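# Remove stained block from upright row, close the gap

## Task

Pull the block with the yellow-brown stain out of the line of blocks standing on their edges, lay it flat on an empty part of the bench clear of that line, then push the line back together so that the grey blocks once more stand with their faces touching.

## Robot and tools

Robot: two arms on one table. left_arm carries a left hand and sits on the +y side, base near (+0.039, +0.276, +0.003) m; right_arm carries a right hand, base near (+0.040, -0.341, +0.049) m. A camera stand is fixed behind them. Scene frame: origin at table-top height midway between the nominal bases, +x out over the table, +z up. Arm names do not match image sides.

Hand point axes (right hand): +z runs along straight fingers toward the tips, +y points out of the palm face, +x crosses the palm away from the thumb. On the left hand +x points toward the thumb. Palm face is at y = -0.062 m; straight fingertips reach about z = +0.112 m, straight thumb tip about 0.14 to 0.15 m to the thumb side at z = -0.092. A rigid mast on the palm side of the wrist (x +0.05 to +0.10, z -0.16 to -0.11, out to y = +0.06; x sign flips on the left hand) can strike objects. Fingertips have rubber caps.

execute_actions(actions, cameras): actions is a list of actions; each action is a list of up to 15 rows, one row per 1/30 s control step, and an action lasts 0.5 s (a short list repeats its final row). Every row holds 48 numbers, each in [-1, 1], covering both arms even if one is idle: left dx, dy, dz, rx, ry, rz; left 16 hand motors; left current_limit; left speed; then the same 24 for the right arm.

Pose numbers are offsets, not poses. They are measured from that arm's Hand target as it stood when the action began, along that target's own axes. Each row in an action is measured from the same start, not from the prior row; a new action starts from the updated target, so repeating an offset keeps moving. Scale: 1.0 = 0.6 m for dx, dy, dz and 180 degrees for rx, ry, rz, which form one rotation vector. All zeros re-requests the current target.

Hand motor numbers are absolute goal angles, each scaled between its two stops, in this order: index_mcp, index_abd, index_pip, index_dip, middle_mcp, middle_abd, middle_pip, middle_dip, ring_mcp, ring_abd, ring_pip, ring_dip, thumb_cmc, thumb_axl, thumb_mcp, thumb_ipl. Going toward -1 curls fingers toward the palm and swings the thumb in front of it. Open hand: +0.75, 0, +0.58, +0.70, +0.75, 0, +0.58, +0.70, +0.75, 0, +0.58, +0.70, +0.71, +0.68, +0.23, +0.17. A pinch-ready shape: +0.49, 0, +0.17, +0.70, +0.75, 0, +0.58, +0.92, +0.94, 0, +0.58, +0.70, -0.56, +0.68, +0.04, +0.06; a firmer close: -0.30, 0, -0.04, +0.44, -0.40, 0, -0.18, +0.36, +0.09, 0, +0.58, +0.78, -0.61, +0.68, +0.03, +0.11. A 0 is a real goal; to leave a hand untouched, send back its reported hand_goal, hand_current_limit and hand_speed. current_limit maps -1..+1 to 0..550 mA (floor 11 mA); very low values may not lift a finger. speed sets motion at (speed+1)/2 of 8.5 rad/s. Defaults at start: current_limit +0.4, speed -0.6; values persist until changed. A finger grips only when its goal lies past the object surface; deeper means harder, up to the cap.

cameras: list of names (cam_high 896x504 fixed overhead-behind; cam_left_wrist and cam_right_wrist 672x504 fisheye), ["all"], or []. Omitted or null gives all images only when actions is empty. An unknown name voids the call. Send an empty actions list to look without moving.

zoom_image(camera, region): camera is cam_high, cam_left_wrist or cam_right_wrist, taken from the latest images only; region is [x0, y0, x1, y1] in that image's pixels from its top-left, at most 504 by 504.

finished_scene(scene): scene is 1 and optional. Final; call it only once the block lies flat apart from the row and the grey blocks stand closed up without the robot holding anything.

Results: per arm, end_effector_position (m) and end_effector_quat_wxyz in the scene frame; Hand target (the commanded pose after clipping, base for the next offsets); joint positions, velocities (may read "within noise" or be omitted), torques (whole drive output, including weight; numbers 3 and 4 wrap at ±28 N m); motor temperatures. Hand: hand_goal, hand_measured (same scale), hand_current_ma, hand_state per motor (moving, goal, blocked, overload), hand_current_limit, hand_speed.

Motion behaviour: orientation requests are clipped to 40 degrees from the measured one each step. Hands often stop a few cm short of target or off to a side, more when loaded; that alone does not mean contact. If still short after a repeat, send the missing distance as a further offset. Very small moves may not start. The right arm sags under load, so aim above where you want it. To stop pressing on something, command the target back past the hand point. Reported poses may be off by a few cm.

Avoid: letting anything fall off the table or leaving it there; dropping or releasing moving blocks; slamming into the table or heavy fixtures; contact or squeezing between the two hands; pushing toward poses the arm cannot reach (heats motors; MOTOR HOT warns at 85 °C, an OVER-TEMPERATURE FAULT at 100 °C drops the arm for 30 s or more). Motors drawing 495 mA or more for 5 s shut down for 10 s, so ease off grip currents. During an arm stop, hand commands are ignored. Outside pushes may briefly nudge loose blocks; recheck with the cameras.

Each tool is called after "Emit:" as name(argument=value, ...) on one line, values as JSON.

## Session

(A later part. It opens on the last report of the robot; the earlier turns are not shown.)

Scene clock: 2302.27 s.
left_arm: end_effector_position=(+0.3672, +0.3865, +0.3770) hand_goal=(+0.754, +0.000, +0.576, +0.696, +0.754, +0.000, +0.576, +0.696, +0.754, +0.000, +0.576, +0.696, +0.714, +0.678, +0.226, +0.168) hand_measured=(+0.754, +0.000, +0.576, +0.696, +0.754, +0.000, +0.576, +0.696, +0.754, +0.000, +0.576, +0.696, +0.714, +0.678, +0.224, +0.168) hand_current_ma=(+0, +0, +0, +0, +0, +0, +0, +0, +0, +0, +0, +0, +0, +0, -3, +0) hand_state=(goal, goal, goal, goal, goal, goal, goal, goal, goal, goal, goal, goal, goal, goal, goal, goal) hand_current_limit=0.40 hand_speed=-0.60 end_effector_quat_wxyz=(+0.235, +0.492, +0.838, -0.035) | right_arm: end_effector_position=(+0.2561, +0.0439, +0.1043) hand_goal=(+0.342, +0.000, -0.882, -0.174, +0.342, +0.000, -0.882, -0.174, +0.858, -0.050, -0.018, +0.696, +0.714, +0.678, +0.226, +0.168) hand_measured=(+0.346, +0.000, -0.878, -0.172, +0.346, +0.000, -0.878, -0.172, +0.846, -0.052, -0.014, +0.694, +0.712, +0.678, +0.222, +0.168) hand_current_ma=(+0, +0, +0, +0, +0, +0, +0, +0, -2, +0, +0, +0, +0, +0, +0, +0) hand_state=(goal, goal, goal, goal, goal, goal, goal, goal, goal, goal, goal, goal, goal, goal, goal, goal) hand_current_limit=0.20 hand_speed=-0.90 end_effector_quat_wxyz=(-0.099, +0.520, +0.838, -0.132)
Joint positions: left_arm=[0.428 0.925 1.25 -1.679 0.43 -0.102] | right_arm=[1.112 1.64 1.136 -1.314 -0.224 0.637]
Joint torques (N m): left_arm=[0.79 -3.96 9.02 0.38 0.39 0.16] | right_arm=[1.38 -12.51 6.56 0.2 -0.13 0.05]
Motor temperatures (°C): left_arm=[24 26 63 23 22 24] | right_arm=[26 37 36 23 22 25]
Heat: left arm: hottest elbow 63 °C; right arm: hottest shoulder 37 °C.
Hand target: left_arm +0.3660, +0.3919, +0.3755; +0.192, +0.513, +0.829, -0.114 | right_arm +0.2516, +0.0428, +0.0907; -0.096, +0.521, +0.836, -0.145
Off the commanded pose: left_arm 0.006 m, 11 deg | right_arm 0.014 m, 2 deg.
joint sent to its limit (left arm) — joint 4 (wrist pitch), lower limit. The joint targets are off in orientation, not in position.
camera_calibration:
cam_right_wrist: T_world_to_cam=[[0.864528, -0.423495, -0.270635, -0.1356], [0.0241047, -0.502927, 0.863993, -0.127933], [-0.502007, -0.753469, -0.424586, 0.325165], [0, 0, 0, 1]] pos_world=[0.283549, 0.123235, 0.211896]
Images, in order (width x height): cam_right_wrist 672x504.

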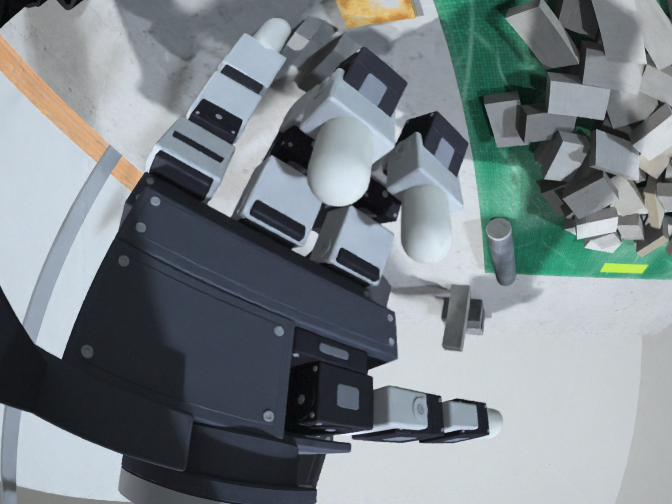

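Emit:
execute_actions(actions=[[[0,0,0,0,0,0,0.754,0,0.576,0.696,0.754,0,0.576,0.696,0.754,0,0.576,0.696,0.714,0.678,0.226,0.168,0.4,-0.6,0,0,0,0,0,0,0.342,0,-0.883,-0.174,0.342,0,-0.883,-0.174,0.8585,-0.02,-0.018,0.696,0.714,0.678,0.226,0.168,0.2,-0.95],[0,0,0,0,0,0,0.754,0,0.576,0.696,0.754,0,0.576,0.696,0.754,0,0.576,0.696,0.714,0.678,0.226,0.168,0.4,-0.6,0,0,0,0,0,0,0.342,0,-0.883,-0.174,0.342,0,-0.883,-0.174,0.855,0,-0.01,0.696,0.714,0.678,0.226,0.168,0.2,-0.95],[0,0,0,0,0,0,0.754,0,0.576,0.696,0.754,0,0.576,0.696,0.754,0,0.576,0.696,0.714,0.678,0.226,0.168,0.4,-0.6,0,0,0,0,0,0,0.342,0,-0.883,-0.174,0.342,0,-0.883,-0.174,0.845,0.02,0.01,0.696,0.714,0.678,0.226,0.168,0.2,-0.95]]], cameras=["cam_right_wrist","cam_high"])

Emit:
zoom_image(camera="cam_right_wrist", region=[260, 0, 380, 96])

Scene clock: 2309.70 s.
left_arm: end_effector_position=(+0.3672, +0.3865, +0.3770) hand_goal=(+0.754, +0.000, +0.576, +0.696, +0.754, +0.000, +0.576, +0.696, +0.754, +0.000, +0.576, +0.696, +0.714, +0.678, +0.226, +0.168) hand_measured=(+0.754, +0.000, +0.576, +0.696, +0.754, +0.000, +0.576, +0.696, +0.754, +0.000, +0.576, +0.696, +0.714, +0.678, +0.224, +0.168) hand_current_ma=(+0, +0, +0, +0, +0, +0, +0, +0, +0, +0, +0, +0, +0, +0, -3, +0) hand_state=(goal, goal, goal, goal, goal, goal, goal, goal, goal, goal, goal, goal, goal, goal, goal, goal) hand_current_limit=0.40 hand_speed=-0.60 end_effector_quat_wxyz=(+0.235, +0.492, +0.838, -0.035) | right_arm: end_effector_position=(+0.2562, +0.0448, +0.1042) hand_goal=(+0.342, +0.000, -0.882, -0.174, +0.342, +0.000, -0.882, -0.174, +0.846, +0.020, +0.010, +0.696, +0.714, +0.678, +0.226, +0.168) hand_measured=(+0.346, +0.000, -0.878, -0.172, +0.346, +0.000, -0.878, -0.172, +0.842, +0.000, +0.002, +0.694, +0.712, +0.678, +0.222, +0.168) hand_current_ma=(+0, +0, +0, +0, +0, +0, +0, +0, +0, -5, -1, +0, +0, +0, +0, +0) hand_state=(goal, goal, goal, goal, goal, goal, goal, goal, goal, blocked, goal, goal, goal, goal, goal, goal) hand_current_limit=0.20 hand_speed=-0.95 end_effector_quat_wxyz=(-0.100, +0.520, +0.838, -0.130)
Joint positions: left_arm=[0.428 0.925 1.25 -1.679 0.43 -0.102] | right_arm=[1.112 1.64 1.136 -1.31 -0.225 0.637]
Joint torques (N m): left_arm=[0.38 -3.96 9.03 0.35 0.4 0.11] | right_arm=[1.32 -12.51 6.56 0.02 -0.08 0.05]
Motor temperatures (°C): left_arm=[24 26 63 23 22 24] | right_arm=[26 37 36 23 22 25]
Heat: left arm: hottest elbow 63 °C; right arm: hottest shoulder 37 °C.
Hand target: left_arm +0.3660, +0.3919, +0.3755; +0.192, +0.513, +0.829, -0.114 | right_arm +0.2517, +0.0428, +0.0907; -0.096, +0.521, +0.836, -0.145
Off the commanded pose: left_arm 0.006 m, 11 deg | right_arm 0.014 m, 2 deg.
joint sent to its limit (left arm) — joint 4 (wrist pitch), lower limit. The joint targets are off in orientation, not in position.
camera_calibration:
cam_right_wrist: T_world_to_cam=[[0.864421, -0.422785, -0.272083, -0.135143], [0.0237776, -0.506186, 0.862096, -0.127045], [-0.502206, -0.751684, -0.427505, 0.326177], [0, 0, 0, 1]] pos_world=[0.283649, 0.123737, 0.212198]
Images, in order (width x height): cam_high 896x504, cam_right_wrist 672x504.

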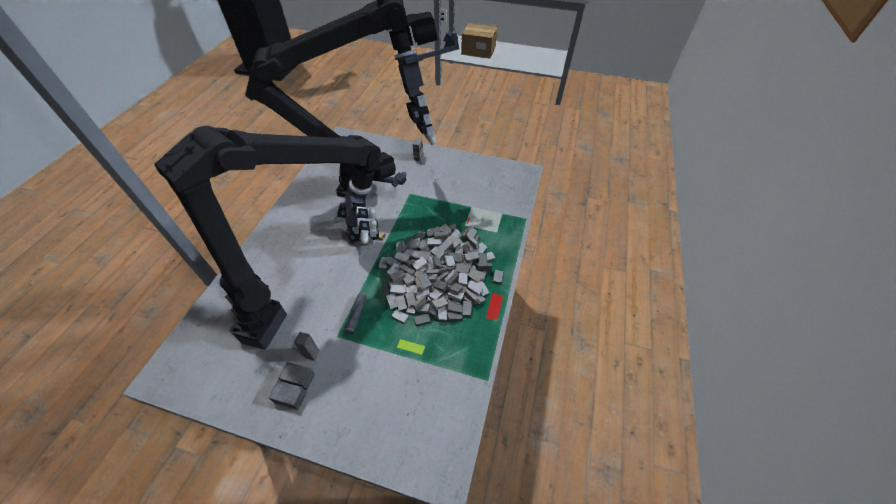

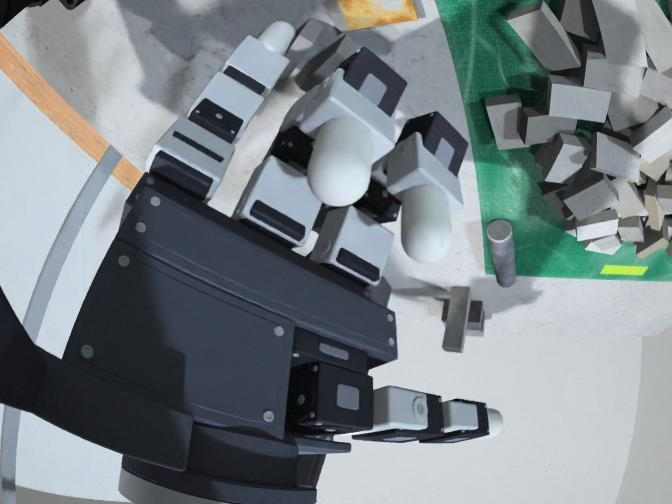

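Scaled by 4.200 from the camera's 672x504 image, which has a finer 960x720 frame.

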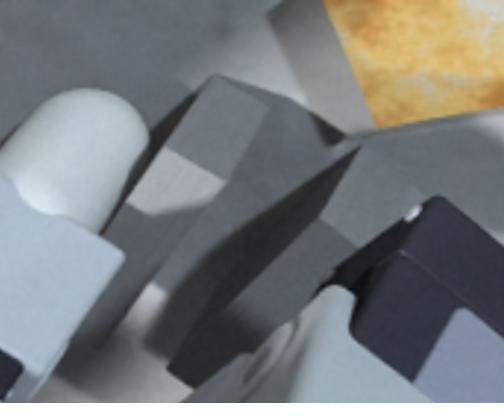

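Emit:
execute_actions(actions=[[[0,0,0,0,0,0,0.754,0,0.576,0.696,0.754,0,0.576,0.696,0.754,0,0.576,0.696,0.714,0.678,0.226,0.168,0.4,-0.6,0,0,0,0,0,0,0.342,0,-0.883,-0.174,0.342,0,-0.883,-0.174,0.842,0.035,0.015,0.696,0.714,0.678,0.226,0.168,0.2,-0.95],[0,0,0,0,0,0,0.754,0,0.576,0.696,0.754,0,0.576,0.696,0.754,0,0.576,0.696,0.714,0.678,0.226,0.168,0.4,-0.6,0,0,0,0,0,0,0.342,0,-0.883,-0.174,0.342,0,-0.883,-0.174,0.838,0.05,0.022,0.696,0.714,0.678,0.226,0.168,0.2,-0.95]]], cameras=["cam_right_wrist","cam_high"])

Emit:
zoom_image(camera="cam_right_wrist", region=[260, 0, 380, 96])

Scene clock: 2315.40 s.
left_arm: end_effector_position=(+0.3672, +0.3865, +0.3770) hand_goal=(+0.754, +0.000, +0.576, +0.696, +0.754, +0.000, +0.576, +0.696, +0.754, +0.000, +0.576, +0.696, +0.714, +0.678, +0.226, +0.168) hand_measured=(+0.754, +0.000, +0.576, +0.696, +0.754, +0.000, +0.576, +0.696, +0.754, +0.000, +0.576, +0.696, +0.714, +0.678, +0.224, +0.168) hand_current_ma=(+0, +0, +0, +0, +0, +0, +0, +0, +0, +0, +0, +0, +0, +0, -3, +0) hand_state=(goal, goal, goal, goal, goal, goal, goal, goal, goal, goal, goal, goal, goal, goal, goal, goal) hand_current_limit=0.40 hand_speed=-0.60 end_effector_quat_wxyz=(+0.235, +0.492, +0.838, -0.035) | right_arm: end_effector_position=(+0.2559, +0.0449, +0.1041) hand_goal=(+0.342, +0.000, -0.882, -0.174, +0.342, +0.000, -0.882, -0.174, +0.838, +0.050, +0.022, +0.696, +0.714, +0.678, +0.226, +0.168) hand_measured=(+0.346, +0.000, -0.878, -0.172, +0.346, +0.000, -0.878, -0.172, +0.834, +0.036, +0.018, +0.694, +0.712, +0.678, +0.222, +0.168) hand_current_ma=(+0, +0, +0, +0, +0, +0, +0, +0, +0, -3, +0, +0, +0, +0, +0, +0) hand_state=(goal, goal, goal, goal, goal, goal, goal, goal, goal, goal, goal, goal, goal, goal, goal, goal) hand_current_limit=0.20 hand_speed=-0.95 end_effector_quat_wxyz=(-0.100, +0.520, +0.838, -0.131)
Joint positions: left_arm=[0.428 0.925 1.25 -1.679 0.43 -0.102] | right_arm=[1.112 1.64 1.136 -1.31 -0.227 0.637]
Joint torques (N m): left_arm=[0.32 -3.66 9.05 0.31 0.41 0.14] | right_arm=[1.26 -12.4 6.54 0.05 0.01 0.04]
Motor temperatures (°C): left_arm=[24 26 63 23 22 24] | right_arm=[26 37 36 23 22 25]
Heat: left arm: hottest elbow 63 °C; right arm: hottest shoulder 37 °C.
Hand target: left_arm +0.3660, +0.3919, +0.3755; +0.192, +0.513, +0.829, -0.114 | right_arm +0.2517, +0.0428, +0.0907; -0.096, +0.521, +0.836, -0.145
Off the commanded pose: left_arm 0.006 m, 11 deg | right_arm 0.014 m, 2 deg.
joint sent to its limit (left arm) — joint 4 (wrist pitch), lower limit. The joint targets are off in orientation, not in position.
camera_calibration:
cam_right_wrist: T_world_to_cam=[[0.863917, -0.42293, -0.273455, -0.134631], [0.0246929, -0.506741, 0.861745, -0.127073], [-0.503028, -0.751228, -0.427339, 0.326226], [0, 0, 0, 1]] pos_world=[0.283548, 0.123737, 0.212098]
Images, in order (width x height): cam_high 896x504, cam_right_wrist 672x504.

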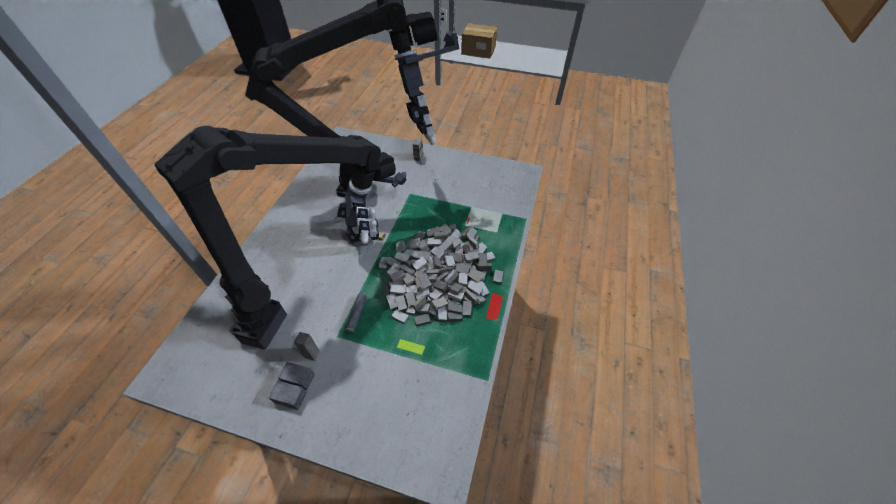

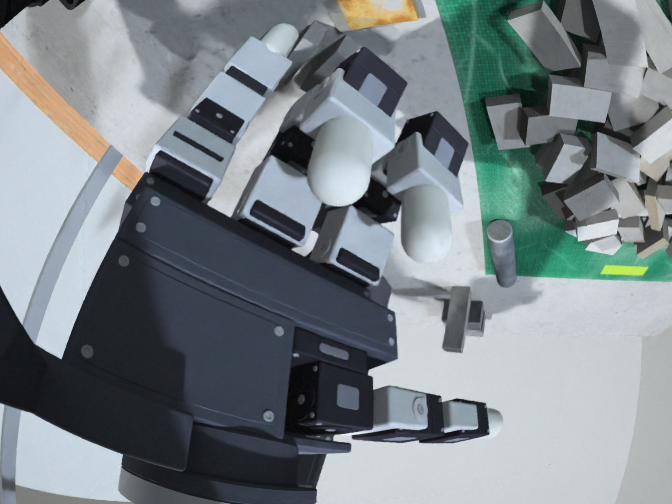

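Scaled by 4.200 from the camera's 672x504 image, which has a finer 960x720 frame.

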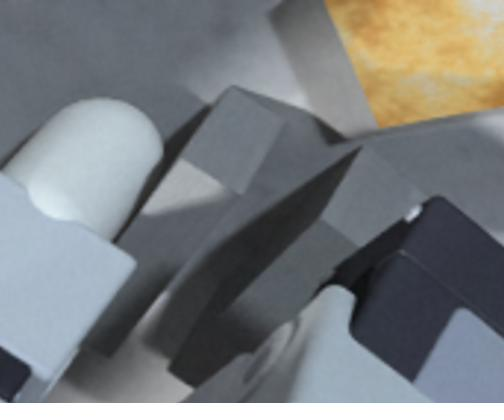

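Emit:
execute_actions(actions=[[[0,0,0,0,0,0,0.754,0,0.576,0.696,0.754,0,0.576,0.696,0.754,0,0.576,0.696,0.714,0.678,0.226,0.168,0.4,-0.6,0,0,0,0,0,0,0.342,0,-0.883,-0.174,0.342,0,-0.883,-0.174,0.834,0.065,0.032,0.696,0.714,0.678,0.226,0.168,0.2,-0.95],[0,0,0,0,0,0,0.754,0,0.576,0.696,0.754,0,0.576,0.696,0.754,0,0.576,0.696,0.714,0.678,0.226,0.168,0.4,-0.6,0,0,0,0,0,0,0.342,0,-0.883,-0.174,0.342,0,-0.883,-0.174,0.828,0.08,0.045,0.696,0.714,0.678,0.226,0.168,0.2,-0.95],[0,0,0,0,0,0,0.754,0,0.576,0.696,0.754,0,0.576,0.696,0.754,0,0.576,0.696,0.714,0.678,0.226,0.168,0.4,-0.6,0,0,0,0,0,0,0.342,0,-0.883,-0.174,0.342,0,-0.883,-0.174,0.822,0.092,0.055,0.696,0.714,0.678,0.226,0.168,0.2,-0.95]]], cameras=["cam_right_wrist","cam_high"])

Emit:
zoom_image(camera="cam_right_wrist", region=[260, 0, 380, 96])

Scene clock: 2322.30 s.
left_arm: end_effector_position=(+0.3672, +0.3865, +0.3770) hand_goal=(+0.754, +0.000, +0.576, +0.696, +0.754, +0.000, +0.576, +0.696, +0.754, +0.000, +0.576, +0.696, +0.714, +0.678, +0.226, +0.168) hand_measured=(+0.754, +0.000, +0.576, +0.696, +0.754, +0.000, +0.576, +0.696, +0.754, +0.000, +0.576, +0.696, +0.714, +0.678, +0.224, +0.168) hand_current_ma=(+0, +0, +0, +0, +0, +0, +0, +0, +0, +0, +0, +0, +0, +0, -3, +0) hand_state=(goal, goal, goal, goal, goal, goal, goal, goal, goal, goal, goal, goal, goal, goal, goal, goal) hand_current_limit=0.40 hand_speed=-0.60 end_effector_quat_wxyz=(+0.235, +0.492, +0.838, -0.035) | right_arm: end_effector_position=(+0.2559, +0.0450, +0.1041) hand_goal=(+0.342, +0.000, -0.882, -0.174, +0.342, +0.000, -0.882, -0.174, +0.822, +0.092, +0.056, +0.696, +0.714, +0.678, +0.226, +0.168) hand_measured=(+0.346, +0.000, -0.878, -0.172, +0.346, +0.000, -0.878, -0.172, +0.818, +0.076, +0.050, +0.694, +0.712, +0.678, +0.222, +0.168) hand_current_ma=(+0, +0, +0, +0, +0, +0, +0, +0, +0, -3, -1, +0, +0, +0, +0, +0) hand_state=(goal, goal, goal, goal, goal, goal, goal, goal, goal, goal, goal, goal, goal, goal, goal, goal) hand_current_limit=0.20 hand_speed=-0.95 end_effector_quat_wxyz=(-0.101, +0.520, +0.838, -0.131)
Joint positions: left_arm=[0.428 0.925 1.25 -1.679 0.43 -0.102] | right_arm=[1.112 1.64 1.136 -1.31 -0.227 0.637]
Joint torques (N m): left_arm=[0.56 -3.43 9.05 0.29 0.4 0.16] | right_arm=[1.2 -12.34 6.57 0.05 0 0.04]
Motor temperatures (°C): left_arm=[24 26 63 23 22 24] | right_arm=[26 37 36 23 21 25]
Heat: left arm: hottest elbow 63 °C; right arm: hottest shoulder 37 °C.
Hand target: left_arm +0.3660, +0.3919, +0.3755; +0.192, +0.513, +0.829, -0.114 | right_arm +0.2517, +0.0428, +0.0907; -0.096, +0.521, +0.836, -0.145
Off the commanded pose: left_arm 0.006 m, 11 deg | right_arm 0.014 m, 2 deg.
joint sent to its limit (left arm) — joint 4 (wrist pitch), lower limit. The joint targets are off in orientation, not in position.
camera_calibration:
cam_right_wrist: T_world_to_cam=[[0.863788, -0.422943, -0.273842, -0.134468], [0.0249926, -0.506859, 0.861667, -0.127076], [-0.503235, -0.751141, -0.427248, 0.326329], [0, 0, 0, 1]] pos_world=[0.283548, 0.123837, 0.212098]
Images, in order (width x height): cam_high 896x504, cam_right_wrist 672x504.

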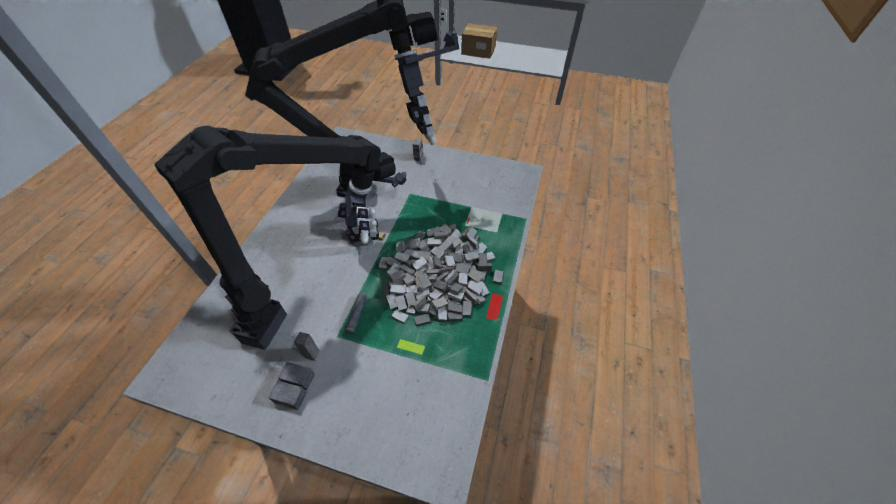

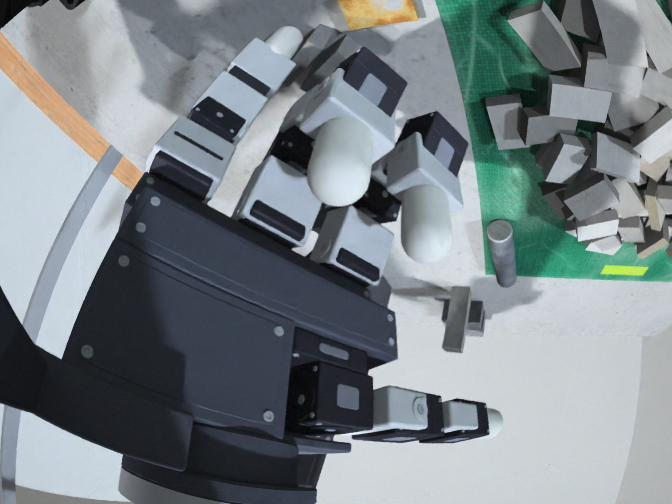

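Scaled by 4.200 from the camera's 672x504 image, which has a finer 960x720 frame.

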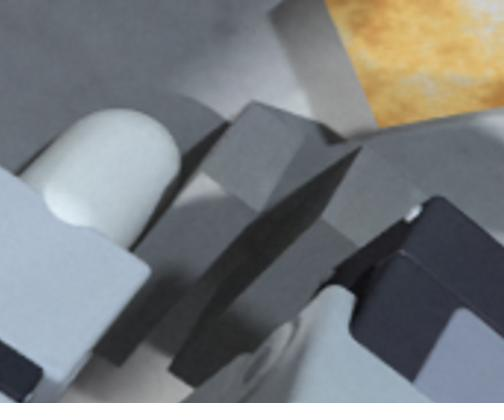

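Emit:
execute_actions(actions=[[[0,0,0,0,0,0,0.754,0,0.576,0.696,0.754,0,0.576,0.696,0.754,0,0.576,0.696,0.714,0.678,0.226,0.168,0.4,-0.6,0,0,0,0,0,0,0.342,0,-0.883,-0.174,0.342,0,-0.883,-0.174,0.818,0.105,0.063,0.696,0.714,0.678,0.226,0.168,0.2,-0.95],[0,0,0,0,0,0,0.754,0,0.576,0.696,0.754,0,0.576,0.696,0.754,0,0.576,0.696,0.714,0.678,0.226,0.168,0.4,-0.6,0,0,0,0,0,0,0.342,0,-0.883,-0.174,0.342,0,-0.883,-0.174,0.813,0.12,0.073,0.696,0.714,0.678,0.226,0.168,0.2,-0.95]]], cameras=["cam_right_wrist","cam_high"])

Emit:
zoom_image(camera="cam_right_wrist", region=[260, 0, 380, 96])

Emit:
zoom_image(camera="cam_high", region=[340, 210, 396, 255])

Scene clock: 2329.03 s.
left_arm: end_effector_position=(+0.3672, +0.3865, +0.3770) hand_goal=(+0.754, +0.000, +0.576, +0.696, +0.754, +0.000, +0.576, +0.696, +0.754, +0.000, +0.576, +0.696, +0.714, +0.678, +0.226, +0.168) hand_measured=(+0.754, +0.000, +0.576, +0.696, +0.754, +0.000, +0.576, +0.696, +0.754, +0.000, +0.576, +0.696, +0.714, +0.678, +0.224, +0.168) hand_current_ma=(+0, +0, +0, +0, +0, +0, +0, +0, +0, +0, +0, +0, +0, +0, -3, +0) hand_state=(goal, goal, goal, goal, goal, goal, goal, goal, goal, goal, goal, goal, goal, goal, goal, goal) hand_current_limit=0.40 hand_speed=-0.60 end_effector_quat_wxyz=(+0.235, +0.492, +0.838, -0.035) | right_arm: end_effector_position=(+0.2559, +0.0450, +0.1041) hand_goal=(+0.342, +0.000, -0.882, -0.174, +0.342, +0.000, -0.882, -0.174, +0.814, +0.120, +0.074, +0.696, +0.714, +0.678, +0.226, +0.168) hand_measured=(+0.346, +0.000, -0.878, -0.172, +0.346, +0.000, -0.878, -0.172, +0.812, +0.104, +0.070, +0.694, +0.712, +0.678, +0.222, +0.168) hand_current_ma=(+0, +0, +0, +0, +0, +0, +0, +0, +0, -3, +0, +0, +0, +0, +0, +0) hand_state=(goal, goal, goal, goal, goal, goal, goal, goal, goal, goal, goal, goal, goal, goal, goal, goal) hand_current_limit=0.20 hand_speed=-0.95 end_effector_quat_wxyz=(-0.101, +0.520, +0.838, -0.131)
Joint positions: left_arm=[0.428 0.925 1.25 -1.679 0.43 -0.102] | right_arm=[1.112 1.64 1.136 -1.31 -0.227 0.637]
Joint torques (N m): left_arm=[0.15 -3.78 9.07 0.21 0.4 0.17] | right_arm=[1.2 -12.45 6.52 0.03 0.02 0.05]
Motor temperatures (°C): left_arm=[24 26 63 23 22 24] | right_arm=[26 37 36 23 21 25]
Heat: left arm: hottest elbow 63 °C; right arm: hottest shoulder 37 °C.
Hand target: left_arm +0.3660, +0.3919, +0.3755; +0.192, +0.513, +0.829, -0.114 | right_arm +0.2517, +0.0428, +0.0907; -0.096, +0.521, +0.836, -0.145
Off the commanded pose: left_arm 0.006 m, 11 deg | right_arm 0.014 m, 2 deg.
joint sent to its limit (left arm) — joint 4 (wrist pitch), lower limit. The joint targets are off in orientation, not in position.
camera_calibration:
cam_right_wrist: T_world_to_cam=[[0.863788, -0.422943, -0.273842, -0.134468], [0.0249926, -0.506859, 0.861667, -0.127076], [-0.503235, -0.751141, -0.427248, 0.326329], [0, 0, 0, 1]] pos_world=[0.283548, 0.123837, 0.212098]
Images, in order (width x height): cam_high 896x504, cam_right_wrist 672x504.

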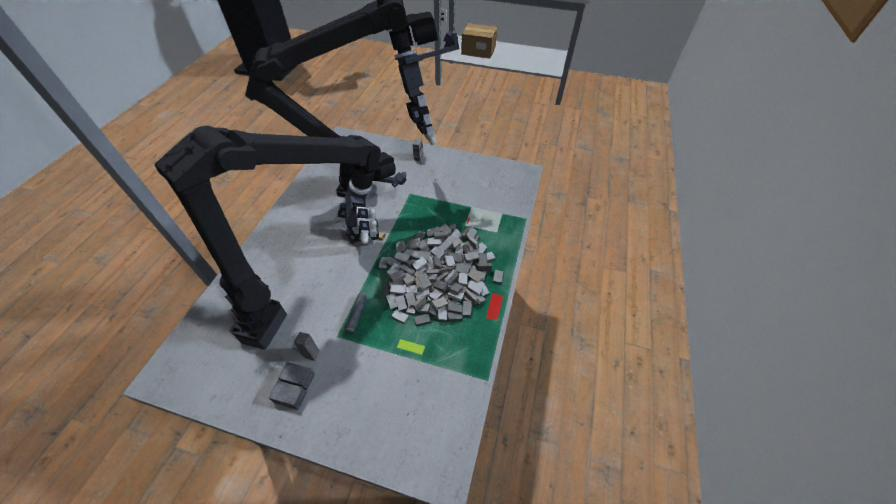

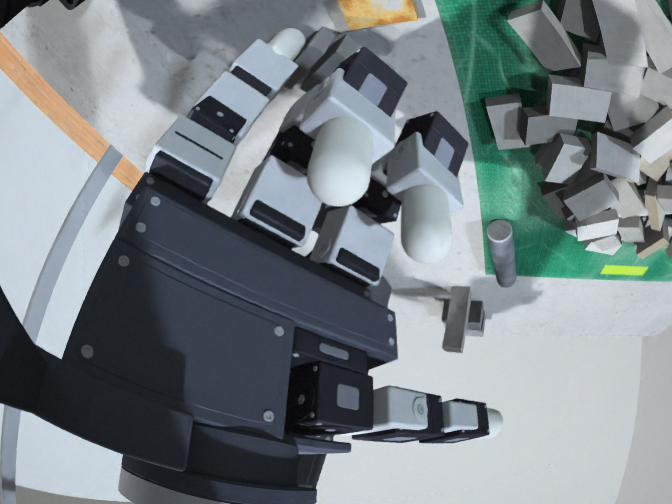

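Scaled by 4.200 from the camera's 672x504 image, which has a finer 960x720 frame.

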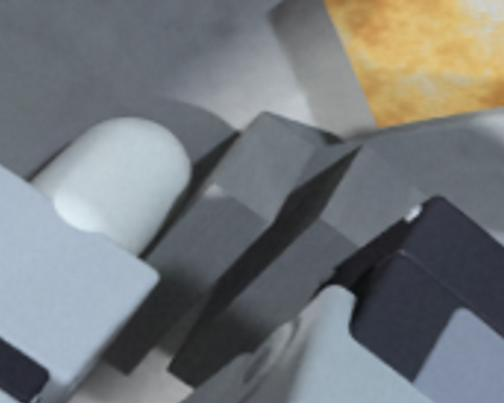

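Scaled by 9.000 from the camera's 896x504 image, which has a finer 1280x720 frame.

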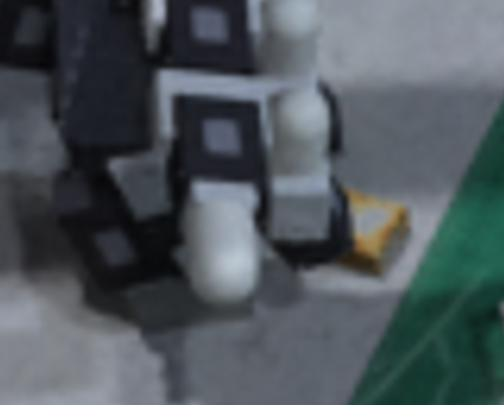

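Emit:
execute_actions(actions=[[[0,0,0,0,0,0,0.754,0,0.576,0.696,0.754,0,0.576,0.696,0.754,0,0.576,0.696,0.714,0.678,0.226,0.168,0.4,-0.6,0,0,0,0,0,0,0.342,0,-0.883,-0.174,0.342,0,-0.883,-0.174,0.81,0.133,0.08,0.696,0.714,0.678,0.226,0.168,0.2,-0.95],[0,0,0,0,0,0,0.754,0,0.576,0.696,0.754,0,0.576,0.696,0.754,0,0.576,0.696,0.714,0.678,0.226,0.168,0.4,-0.6,0,0,0,0,0,0,0.342,0,-0.883,-0.174,0.342,0,-0.883,-0.174,0.807,0.145,0.087,0.696,0.714,0.678,0.226,0.168,0.2,-0.95]]], cameras=["cam_right_wrist"])

Emit:
zoom_image(camera="cam_right_wrist", region=[270, 10, 370, 90])

Scene clock: 2334.63 s.
left_arm: end_effector_position=(+0.3672, +0.3865, +0.3770) hand_goal=(+0.754, +0.000, +0.576, +0.696, +0.754, +0.000, +0.576, +0.696, +0.754, +0.000, +0.576, +0.696, +0.714, +0.678, +0.226, +0.168) hand_measured=(+0.754, +0.000, +0.576, +0.696, +0.754, +0.000, +0.576, +0.696, +0.754, +0.000, +0.576, +0.696, +0.714, +0.678, +0.224, +0.168) hand_current_ma=(+0, +0, +0, +0, +0, +0, +0, +0, +0, +0, +0, +0, +0, +0, -3, +0) hand_state=(goal, goal, goal, goal, goal, goal, goal, goal, goal, goal, goal, goal, goal, goal, goal, goal) hand_current_limit=0.40 hand_speed=-0.60 end_effector_quat_wxyz=(+0.235, +0.492, +0.838, -0.035) | right_arm: end_effector_position=(+0.2559, +0.0450, +0.1041) hand_goal=(+0.342, +0.000, -0.882, -0.174, +0.342, +0.000, -0.882, -0.174, +0.808, +0.146, +0.088, +0.696, +0.714, +0.678, +0.226, +0.168) hand_measured=(+0.346, +0.000, -0.878, -0.172, +0.346, +0.000, -0.878, -0.172, +0.806, +0.130, +0.082, +0.694, +0.712, +0.678, +0.222, +0.168) hand_current_ma=(+0, +0, +0, +0, +0, +0, +0, +0, +0, -3, +0, +0, +0, +0, +0, +0) hand_state=(goal, goal, goal, goal, goal, goal, goal, goal, goal, goal, goal, goal, goal, goal, goal, goal) hand_current_limit=0.20 hand_speed=-0.95 end_effector_quat_wxyz=(-0.101, +0.520, +0.838, -0.131)
Joint positions: left_arm=[0.428 0.925 1.25 -1.679 0.43 -0.102] | right_arm=[1.112 1.64 1.136 -1.31 -0.227 0.637]
Joint torques (N m): left_arm=[0.26 -3.6 8.94 0.34 0.39 0.16] | right_arm=[1.38 -12.57 6.53 0.03 0.02 0.04]
Motor temperatures (°C): left_arm=[24 26 63 23 22 24] | right_arm=[26 37 36 23 21 25]
Heat: left arm: hottest elbow 63 °C; right arm: hottest shoulder 37 °C.
Hand target: left_arm +0.3660, +0.3919, +0.3755; +0.192, +0.513, +0.829, -0.114 | right_arm +0.2517, +0.0428, +0.0907; -0.096, +0.521, +0.836, -0.145
Off the commanded pose: left_arm 0.006 m, 11 deg | right_arm 0.014 m, 2 deg.
joint sent to its limit (left arm) — joint 4 (wrist pitch), lower limit. The joint targets are off in orientation, not in position.
camera_calibration:
cam_right_wrist: T_world_to_cam=[[0.863788, -0.422943, -0.273842, -0.134468], [0.0249926, -0.506859, 0.861667, -0.127076], [-0.503235, -0.751141, -0.427248, 0.326329], [0, 0, 0, 1]] pos_world=[0.283548, 0.123837, 0.212098]
Images, in order (width x height): cam_right_wrist 672x504.

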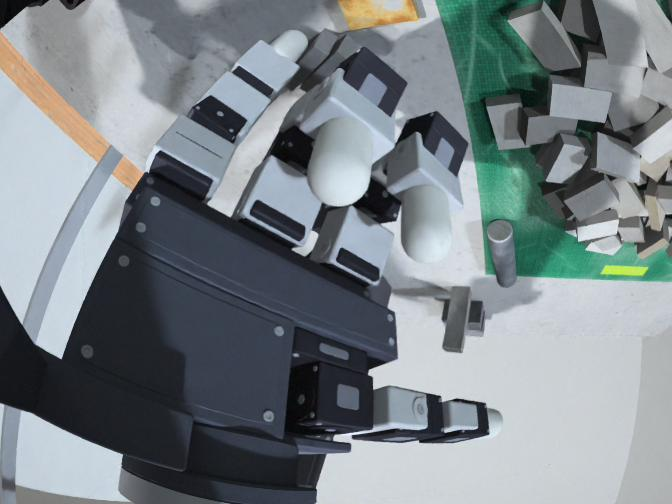

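Scaled by 5.040 from the camera's 672x504 image, which has a finer 960x720 frame.

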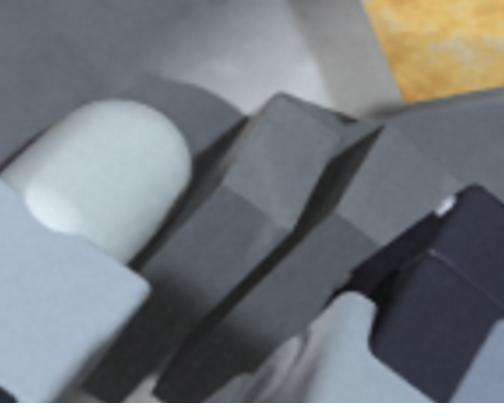

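Emit:
execute_actions(actions=[[[0,0,0,0,0,0,0.754,0,0.576,0.696,0.754,0,0.576,0.696,0.754,0,0.576,0.696,0.714,0.678,0.226,0.168,0.4,-0.6,0,0,0,0,0,0,0.342,0,-0.883,-0.174,0.342,0,-0.883,-0.174,0.805,0.157,0.093,0.696,0.714,0.678,0.226,0.168,0.2,-0.95],[0,0,0,0,0,0,0.754,0,0.576,0.696,0.754,0,0.576,0.696,0.754,0,0.576,0.696,0.714,0.678,0.226,0.168,0.4,-0.6,0,0,0,0,0,0,0.342,0,-0.883,-0.174,0.342,0,-0.883,-0.174,0.802,0.17,0.10,0.696,0.714,0.678,0.226,0.168,0.2,-0.95]]], cameras=["cam_right_wrist"])

Emit:
zoom_image(camera="cam_right_wrist", region=[270, 10, 370, 90])

Scene clock: 2340.27 s.
left_arm: end_effector_position=(+0.3672, +0.3865, +0.3770) hand_goal=(+0.754, +0.000, +0.576, +0.696, +0.754, +0.000, +0.576, +0.696, +0.754, +0.000, +0.576, +0.696, +0.714, +0.678, +0.226, +0.168) hand_measured=(+0.754, +0.000, +0.576, +0.696, +0.754, +0.000, +0.576, +0.696, +0.754, +0.000, +0.576, +0.696, +0.714, +0.678, +0.224, +0.168) hand_current_ma=(+0, +0, +0, +0, +0, +0, +0, +0, +0, +0, +0, +0, +0, +0, -3, +0) hand_state=(goal, goal, goal, goal, goal, goal, goal, goal, goal, goal, goal, goal, goal, goal, goal, goal) hand_current_limit=0.40 hand_speed=-0.60 end_effector_quat_wxyz=(+0.235, +0.492, +0.838, -0.035) | right_arm: end_effector_position=(+0.2559, +0.0450, +0.1041) hand_goal=(+0.342, +0.000, -0.882, -0.174, +0.342, +0.000, -0.882, -0.174, +0.802, +0.170, +0.100, +0.696, +0.714, +0.678, +0.226, +0.168) hand_measured=(+0.346, +0.000, -0.878, -0.172, +0.346, +0.000, -0.878, -0.172, +0.800, +0.152, +0.098, +0.694, +0.712, +0.678, +0.222, +0.168) hand_current_ma=(+0, +0, +0, +0, +0, +0, +0, +0, +0, -4, +0, +0, +0, +0, +0, +0) hand_state=(goal, goal, goal, goal, goal, goal, goal, goal, goal, goal, goal, goal, goal, goal, goal, goal) hand_current_limit=0.20 hand_speed=-0.95 end_effector_quat_wxyz=(-0.101, +0.520, +0.838, -0.131)
Joint positions: left_arm=[0.428 0.925 1.25 -1.679 0.43 -0.102] | right_arm=[1.112 1.64 1.136 -1.31 -0.227 0.637]
Joint torques (N m): left_arm=[0.38 -3.66 8.95 0.32 0.4 0.15] | right_arm=[1.14 -12.57 6.57 0.02 0.02 0.05]
Motor temperatures (°C): left_arm=[24 26 63 23 22 24] | right_arm=[26 37 36 23 21 25]
Heat: left arm: hottest elbow 63 °C; right arm: hottest shoulder 37 °C.
Hand target: left_arm +0.3660, +0.3919, +0.3755; +0.192, +0.513, +0.829, -0.114 | right_arm +0.2517, +0.0428, +0.0907; -0.096, +0.521, +0.836, -0.145
Off the commanded pose: left_arm 0.006 m, 11 deg | right_arm 0.014 m, 2 deg.
joint sent to its limit (left arm) — joint 4 (wrist pitch), lower limit. The joint targets are off in orientation, not in position.
camera_calibration:
cam_right_wrist: T_world_to_cam=[[0.863788, -0.422943, -0.273842, -0.134468], [0.0249926, -0.506859, 0.861667, -0.127076], [-0.503235, -0.751141, -0.427248, 0.326329], [0, 0, 0, 1]] pos_world=[0.283548, 0.123837, 0.212098]
Images, in order (width x height): cam_right_wrist 672x504.

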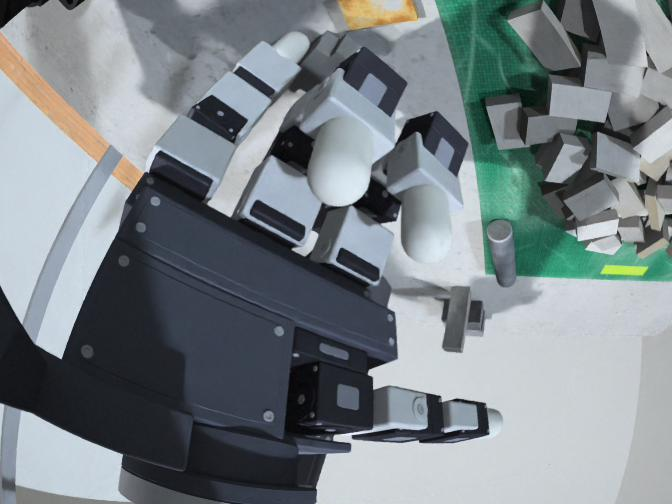

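Scaled by 5.040 from the camera's 672x504 image, which has a finer 960x720 frame.

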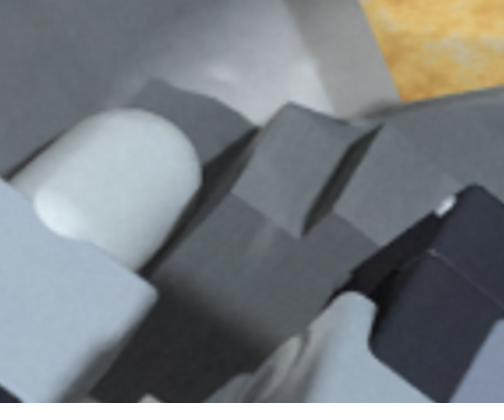

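Emit:
execute_actions(actions=[[[0,0,0,0,0,0,0.754,0,0.576,0.696,0.754,0,0.576,0.696,0.754,0,0.576,0.696,0.714,0.678,0.226,0.168,0.4,-0.6,0,0,0,0,0,0,0.342,0,-0.883,-0.174,0.342,0,-0.883,-0.174,0.80,0.18,0.103,0.696,0.714,0.678,0.226,0.168,0.2,-0.96]]], cameras=["cam_right_wrist"])

Emit:
zoom_image(camera="cam_right_wrist", region=[280, 15, 360, 79])

Scene clock: 2344.27 s.
left_arm: end_effector_position=(+0.3672, +0.3865, +0.3770) hand_goal=(+0.754, +0.000, +0.576, +0.696, +0.754, +0.000, +0.576, +0.696, +0.754, +0.000, +0.576, +0.696, +0.714, +0.678, +0.226, +0.168) hand_measured=(+0.754, +0.000, +0.576, +0.696, +0.754, +0.000, +0.576, +0.696, +0.754, +0.000, +0.576, +0.696, +0.714, +0.678, +0.224, +0.168) hand_current_ma=(+0, +0, +0, +0, +0, +0, +0, +0, +0, +0, +0, +0, +0, +0, -3, +0) hand_state=(goal, goal, goal, goal, goal, goal, goal, goal, goal, goal, goal, goal, goal, goal, goal, goal) hand_current_limit=0.40 hand_speed=-0.60 end_effector_quat_wxyz=(+0.235, +0.492, +0.838, -0.035) | right_arm: end_effector_position=(+0.2559, +0.0450, +0.1041) hand_goal=(+0.342, +0.000, -0.882, -0.174, +0.342, +0.000, -0.882, -0.174, +0.800, +0.180, +0.104, +0.696, +0.714, +0.678, +0.226, +0.168) hand_measured=(+0.346, +0.000, -0.878, -0.172, +0.346, +0.000, -0.878, -0.172, +0.798, +0.158, +0.102, +0.694, +0.712, +0.678, +0.222, +0.168) hand_current_ma=(+0, +0, +0, +0, +0, +0, +0, +0, +0, -6, +0, +0, +0, +0, +0, +0) hand_state=(goal, goal, goal, goal, goal, goal, goal, goal, goal, blocked, goal, goal, goal, goal, goal, goal) hand_current_limit=0.20 hand_speed=-0.96 end_effector_quat_wxyz=(-0.101, +0.520, +0.838, -0.131)
Joint positions: left_arm=[0.428 0.925 1.25 -1.679 0.43 -0.102] | right_arm=[1.112 1.64 1.136 -1.31 -0.227 0.637]
Joint torques (N m): left_arm=[0.38 -3.9 9.16 0.32 0.4 0.16] | right_arm=[1.26 -12.34 6.56 0.01 0.01 0.04]
Motor temperatures (°C): left_arm=[24 26 63 23 22 24] | right_arm=[26 37 36 23 21 25]
Heat: left arm: hottest elbow 63 °C; right arm: hottest shoulder 37 °C.
Hand target: left_arm +0.3660, +0.3919, +0.3755; +0.192, +0.513, +0.829, -0.114 | right_arm +0.2517, +0.0428, +0.0907; -0.096, +0.521, +0.836, -0.145
Off the commanded pose: left_arm 0.006 m, 11 deg | right_arm 0.014 m, 2 deg.
joint sent to its limit (left arm) — joint 4 (wrist pitch), lower limit. The joint targets are off in orientation, not in position.
camera_calibration:
cam_right_wrist: T_world_to_cam=[[0.863788, -0.422943, -0.273842, -0.134468], [0.0249926, -0.506859, 0.861667, -0.127076], [-0.503235, -0.751141, -0.427248, 0.326329], [0, 0, 0, 1]] pos_world=[0.283548, 0.123837, 0.212098]
Images, in order (width x height): cam_right_wrist 672x504.

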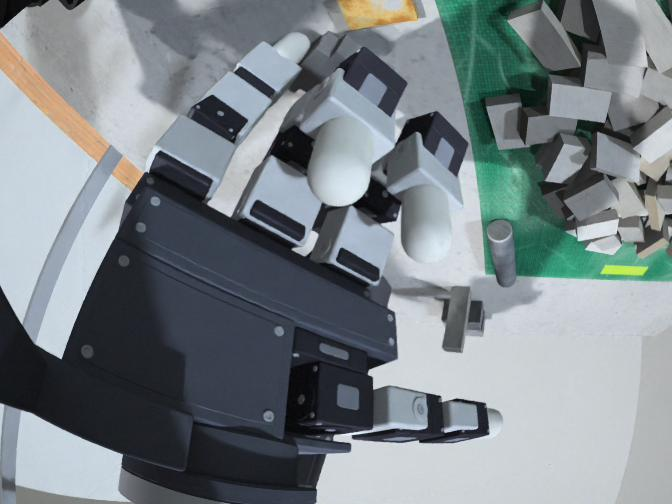

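Scaled by 6.300 from the camera's 672x504 image, which has a finer 960x720 frame.

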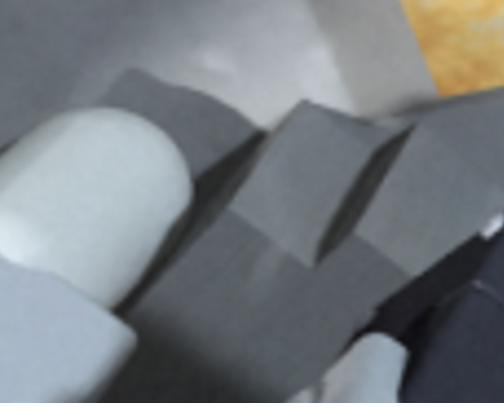

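Emit:
execute_actions(actions=[[[0,0,0,0,0,0,0.754,0,0.576,0.696,0.754,0,0.576,0.696,0.754,0,0.576,0.696,0.714,0.678,0.226,0.168,0.4,-0.6,0,0,0,0,0,0,0.342,0,-0.883,-0.174,0.342,0,-0.883,-0.174,0.80,0.10,0.095,0.696,0.714,0.678,0.226,0.168,0.2,-0.9],[0,0,0,0,0,0,0.754,0,0.576,0.696,0.754,0,0.576,0.696,0.754,0,0.576,0.696,0.714,0.678,0.226,0.168,0.4,-0.6,0,0,0,0,0,0,0.342,0,-0.883,-0.174,0.342,0,-0.883,-0.174,0.81,0.0,0.09,0.696,0.714,0.678,0.226,0.168,0.2,-0.9],[0,0,0,0,0,0,0.754,0,0.576,0.696,0.754,0,0.576,0.696,0.754,0,0.576,0.696,0.714,0.678,0.226,0.168,0.4,-0.6,0,0,0,0,0,0,0.342,0,-0.883,-0.174,0.342,0,-0.883,-0.174,0.84,-0.1,0.09,0.696,0.714,0.678,0.226,0.168,0.2,-0.9]],[[0,0,0,0,0,0,0.754,0,0.576,0.696,0.754,0,0.576,0.696,0.754,0,0.576,0.696,0.714,0.678,0.226,0.168,0.4,-0.6,0,0,0,0,0,0,0.342,0,-0.883,-0.174,0.342,0,-0.883,-0.174,0.87,-0.1,0.10,0.696,0.714,0.678,0.226,0.168,0.2,-0.9]]], cameras=["cam_right_wrist"])

Emit:
zoom_image(camera="cam_right_wrist", region=[260, 5, 370, 95])

Scene clock: 2365.03 s.
left_arm: end_effector_position=(+0.3672, +0.3865, +0.3770) hand_goal=(+0.754, +0.000, +0.576, +0.696, +0.754, +0.000, +0.576, +0.696, +0.754, +0.000, +0.576, +0.696, +0.714, +0.678, +0.226, +0.168) hand_measured=(+0.754, +0.000, +0.576, +0.696, +0.754, +0.000, +0.576, +0.696, +0.754, +0.000, +0.576, +0.696, +0.714, +0.678, +0.224, +0.168) hand_current_ma=(+0, +0, +0, +0, +0, +0, +0, +0, +0, +0, +0, +0, +0, +0, -3, +0) hand_state=(goal, goal, goal, goal, goal, goal, goal, goal, goal, goal, goal, goal, goal, goal, goal, goal) hand_current_limit=0.40 hand_speed=-0.60 end_effector_quat_wxyz=(+0.235, +0.492, +0.838, -0.035) | right_arm: end_effector_position=(+0.2560, +0.0449, +0.1042) hand_goal=(+0.342, +0.000, -0.882, -0.174, +0.342, +0.000, -0.882, -0.174, +0.870, -0.100, +0.100, +0.696, +0.714, +0.678, +0.226, +0.168) hand_measured=(+0.346, +0.000, -0.878, -0.172, +0.346, +0.000, -0.878, -0.172, +0.858, -0.096, +0.098, +0.694, +0.712, +0.678, +0.222, +0.168) hand_current_ma=(+0, +0, +0, +0, +0, +0, +0, +0, -3, +0, +0, +0, +0, +0, +0, +0) hand_state=(goal, goal, goal, goal, goal, goal, goal, goal, goal, goal, goal, goal, goal, goal, goal, goal) hand_current_limit=0.20 hand_speed=-0.90 end_effector_quat_wxyz=(-0.100, +0.520, +0.838, -0.131)
Joint positions: left_arm=[0.428 0.925 1.25 -1.679 0.43 -0.102] | right_arm=[1.112 1.64 1.136 -1.31 -0.227 0.637]
Joint torques (N m): left_arm=[0.56 -3.49 9.07 0.32 0.38 0.14] | right_arm=[1.32 -12.4 6.54 0.05 -0.01 0.04]
Motor temperatures (°C): left_arm=[24 26 63 23 22 24] | right_arm=[26 37 35 23 21 25]
Heat: left arm: hottest elbow 63 °C; right arm: hottest shoulder 37 °C.
Hand target: left_arm +0.3660, +0.3919, +0.3755; +0.192, +0.513, +0.829, -0.114 | right_arm +0.2517, +0.0428, +0.0907; -0.096, +0.521, +0.836, -0.145
Off the commanded pose: left_arm 0.006 m, 11 deg | right_arm 0.014 m, 2 deg.
joint sent to its limit (left arm) — joint 4 (wrist pitch), lower limit. The joint targets are off in orientation, not in position.
camera_calibration:
cam_right_wrist: T_world_to_cam=[[0.864031, -0.422915, -0.273117, -0.134737], [0.0244738, -0.506577, 0.861848, -0.127053], [-0.502843, -0.751347, -0.427348, 0.32619], [0, 0, 0, 1]] pos_world=[0.283548, 0.123737, 0.212098]
Images, in order (width x height): cam_right_wrist 672x504.

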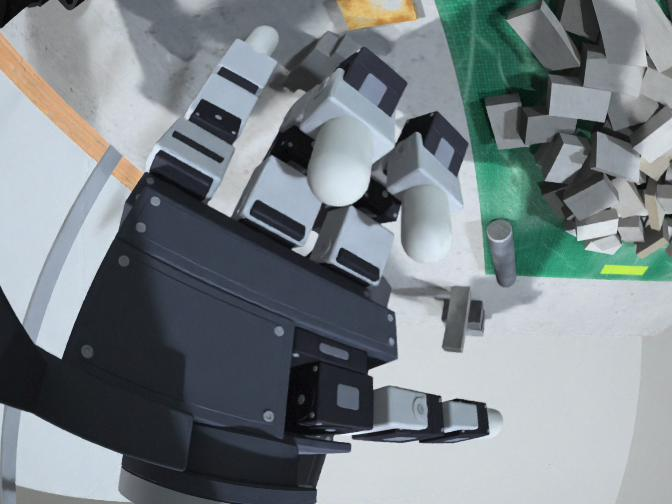

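Scaled by 4.582 from the camera's 672x504 image, which has a finer 960x720 frame.

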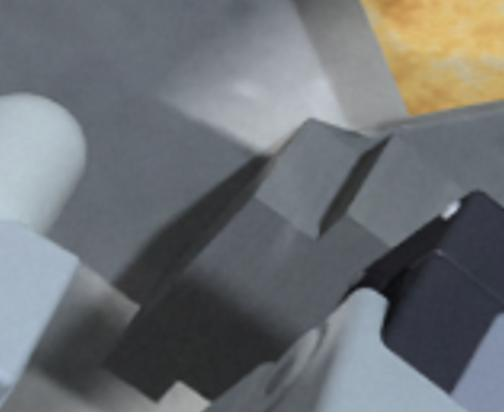

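Emit:
execute_actions(actions=[[[0,0,0,0,0,0,0.754,0,0.576,0.696,0.754,0,0.576,0.696,0.754,0,0.576,0.696,0.714,0.678,0.226,0.168,0.4,-0.6,0,0,0,0,0,0,0.342,0,-0.883,-0.174,0.342,0,-0.883,-0.174,0.88,-0.1,0.25,0.696,0.714,0.678,0.226,0.168,0.2,-0.88],[0,0,0,0,0,0,0.754,0,0.576,0.696,0.754,0,0.576,0.696,0.754,0,0.576,0.696,0.714,0.678,0.226,0.168,0.4,-0.6,0,0,0,0,0,0,0.342,0,-0.883,-0.174,0.342,0,-0.883,-0.174,0.88,-0.1,0.45,0.696,0.714,0.678,0.226,0.168,0.2,-0.88],[0,0,0,0,0,0,0.754,0,0.576,0.696,0.754,0,0.576,0.696,0.754,0,0.576,0.696,0.714,0.678,0.226,0.168,0.4,-0.6,0,0,0,0,0,0,0.342,0,-0.883,-0.174,0.342,0,-0.883,-0.174,0.86,-0.1,0.5766,0.696,0.714,0.678,0.226,0.168,0.2,-0.88]],[[0,0,0,0,0,0,0.754,0,0.576,0.696,0.754,0,0.576,0.696,0.754,0,0.576,0.696,0.714,0.678,0.226,0.168,0.4,-0.6,0,0,0,0,0,0,0.342,0,-0.883,-0.174,0.342,0,-0.883,-0.174,0.84,-0.05,0.5766,0.696,0.714,0.678,0.226,0.168,0.2,-0.88]]], cameras=["cam_right_wrist","cam_high"])

Emit:
zoom_image(camera="cam_right_wrist", region=[220, 5, 370, 115])

Emit:
zoom_image(camera="cam_high", region=[330, 210, 386, 255])

Scene clock: 2373.80 s.
left_arm: end_effector_position=(+0.3672, +0.3865, +0.3770) hand_goal=(+0.754, +0.000, +0.576, +0.696, +0.754, +0.000, +0.576, +0.696, +0.754, +0.000, +0.576, +0.696, +0.714, +0.678, +0.226, +0.168) hand_measured=(+0.754, +0.000, +0.576, +0.696, +0.754, +0.000, +0.576, +0.696, +0.754, +0.000, +0.576, +0.696, +0.714, +0.678, +0.224, +0.168) hand_current_ma=(+0, +0, +0, +0, +0, +0, +0, +0, +0, +0, +0, +0, +0, +0, -3, +0) hand_state=(goal, goal, goal, goal, goal, goal, goal, goal, goal, goal, goal, goal, goal, goal, goal, goal) hand_current_limit=0.40 hand_speed=-0.60 end_effector_quat_wxyz=(+0.235, +0.492, +0.838, -0.035) | right_arm: end_effector_position=(+0.2560, +0.0449, +0.1042) hand_goal=(+0.342, +0.000, -0.882, -0.174, +0.342, +0.000, -0.882, -0.174, +0.840, -0.050, +0.576, +0.696, +0.714, +0.678, +0.226, +0.168) hand_measured=(+0.346, +0.000, -0.878, -0.172, +0.346, +0.000, -0.878, -0.172, +0.836, -0.052, +0.570, +0.694, +0.712, +0.678, +0.222, +0.168) hand_current_ma=(+0, +0, +0, +0, +0, +0, +0, +0, +0, +0, -1, +0, +0, +0, +0, +0) hand_state=(goal, goal, goal, goal, goal, goal, goal, goal, goal, goal, goal, goal, goal, goal, goal, goal) hand_current_limit=0.20 hand_speed=-0.88 end_effector_quat_wxyz=(-0.100, +0.520, +0.838, -0.131)
Joint positions: left_arm=[0.428 0.925 1.25 -1.679 0.43 -0.102] | right_arm=[1.112 1.64 1.136 -1.31 -0.227 0.637]
Joint torques (N m): left_arm=[0.32 -3.55 9.07 0.24 0.4 0.15] | right_arm=[1.26 -12.4 6.54 0.03 -0.02 0.04]
Motor temperatures (°C): left_arm=[24 26 63 23 22 24] | right_arm=[26 37 35 23 21 25]
Heat: left arm: hottest elbow 63 °C; right arm: hottest shoulder 37 °C.
Hand target: left_arm +0.3660, +0.3919, +0.3755; +0.192, +0.513, +0.829, -0.114 | right_arm +0.2517, +0.0428, +0.0907; -0.096, +0.521, +0.836, -0.145
Off the commanded pose: left_arm 0.006 m, 11 deg | right_arm 0.014 m, 2 deg.
joint sent to its limit (left arm) — joint 4 (wrist pitch), lower limit. The joint targets are off in orientation, not in position.
camera_calibration:
cam_right_wrist: T_world_to_cam=[[0.864031, -0.422915, -0.273117, -0.134737], [0.0244738, -0.506577, 0.861848, -0.127053], [-0.502843, -0.751347, -0.427348, 0.32619], [0, 0, 0, 1]] pos_world=[0.283548, 0.123737, 0.212098]
Images, in order (width x height): cam_high 896x504, cam_right_wrist 672x504.

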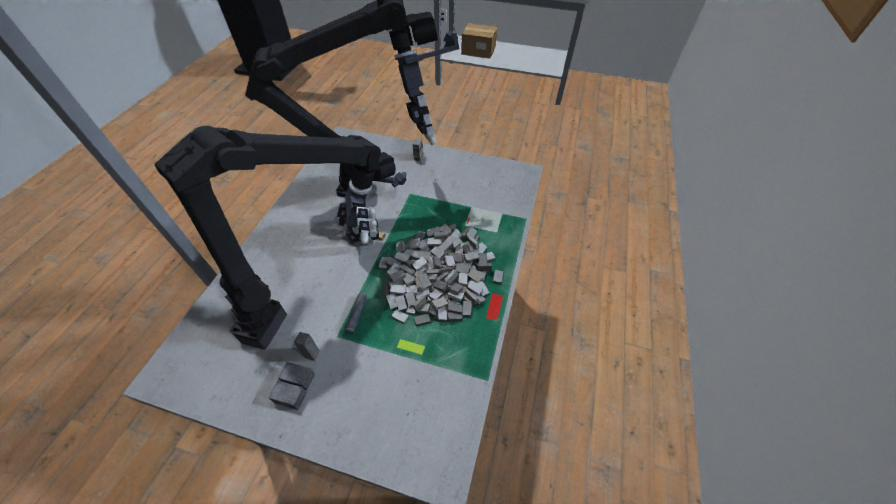

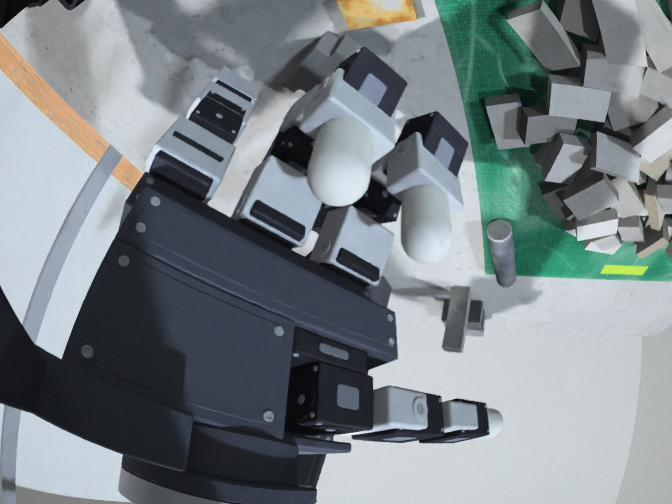

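Scaled by 3.360 from the camera's 672x504 image, which has a finer 960x720 frame.

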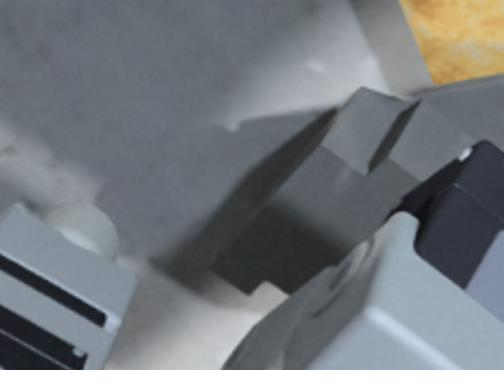

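Scaled by 9.000 from the camera's 896x504 image, which has a finer 1280x720 frame.

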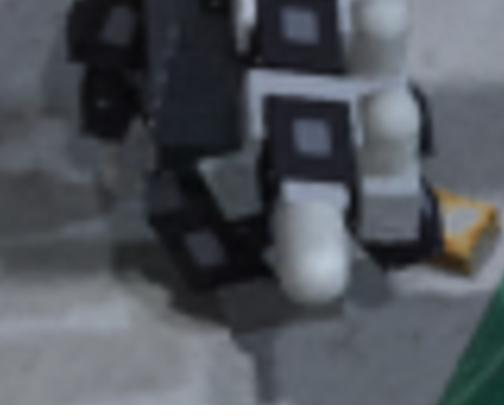

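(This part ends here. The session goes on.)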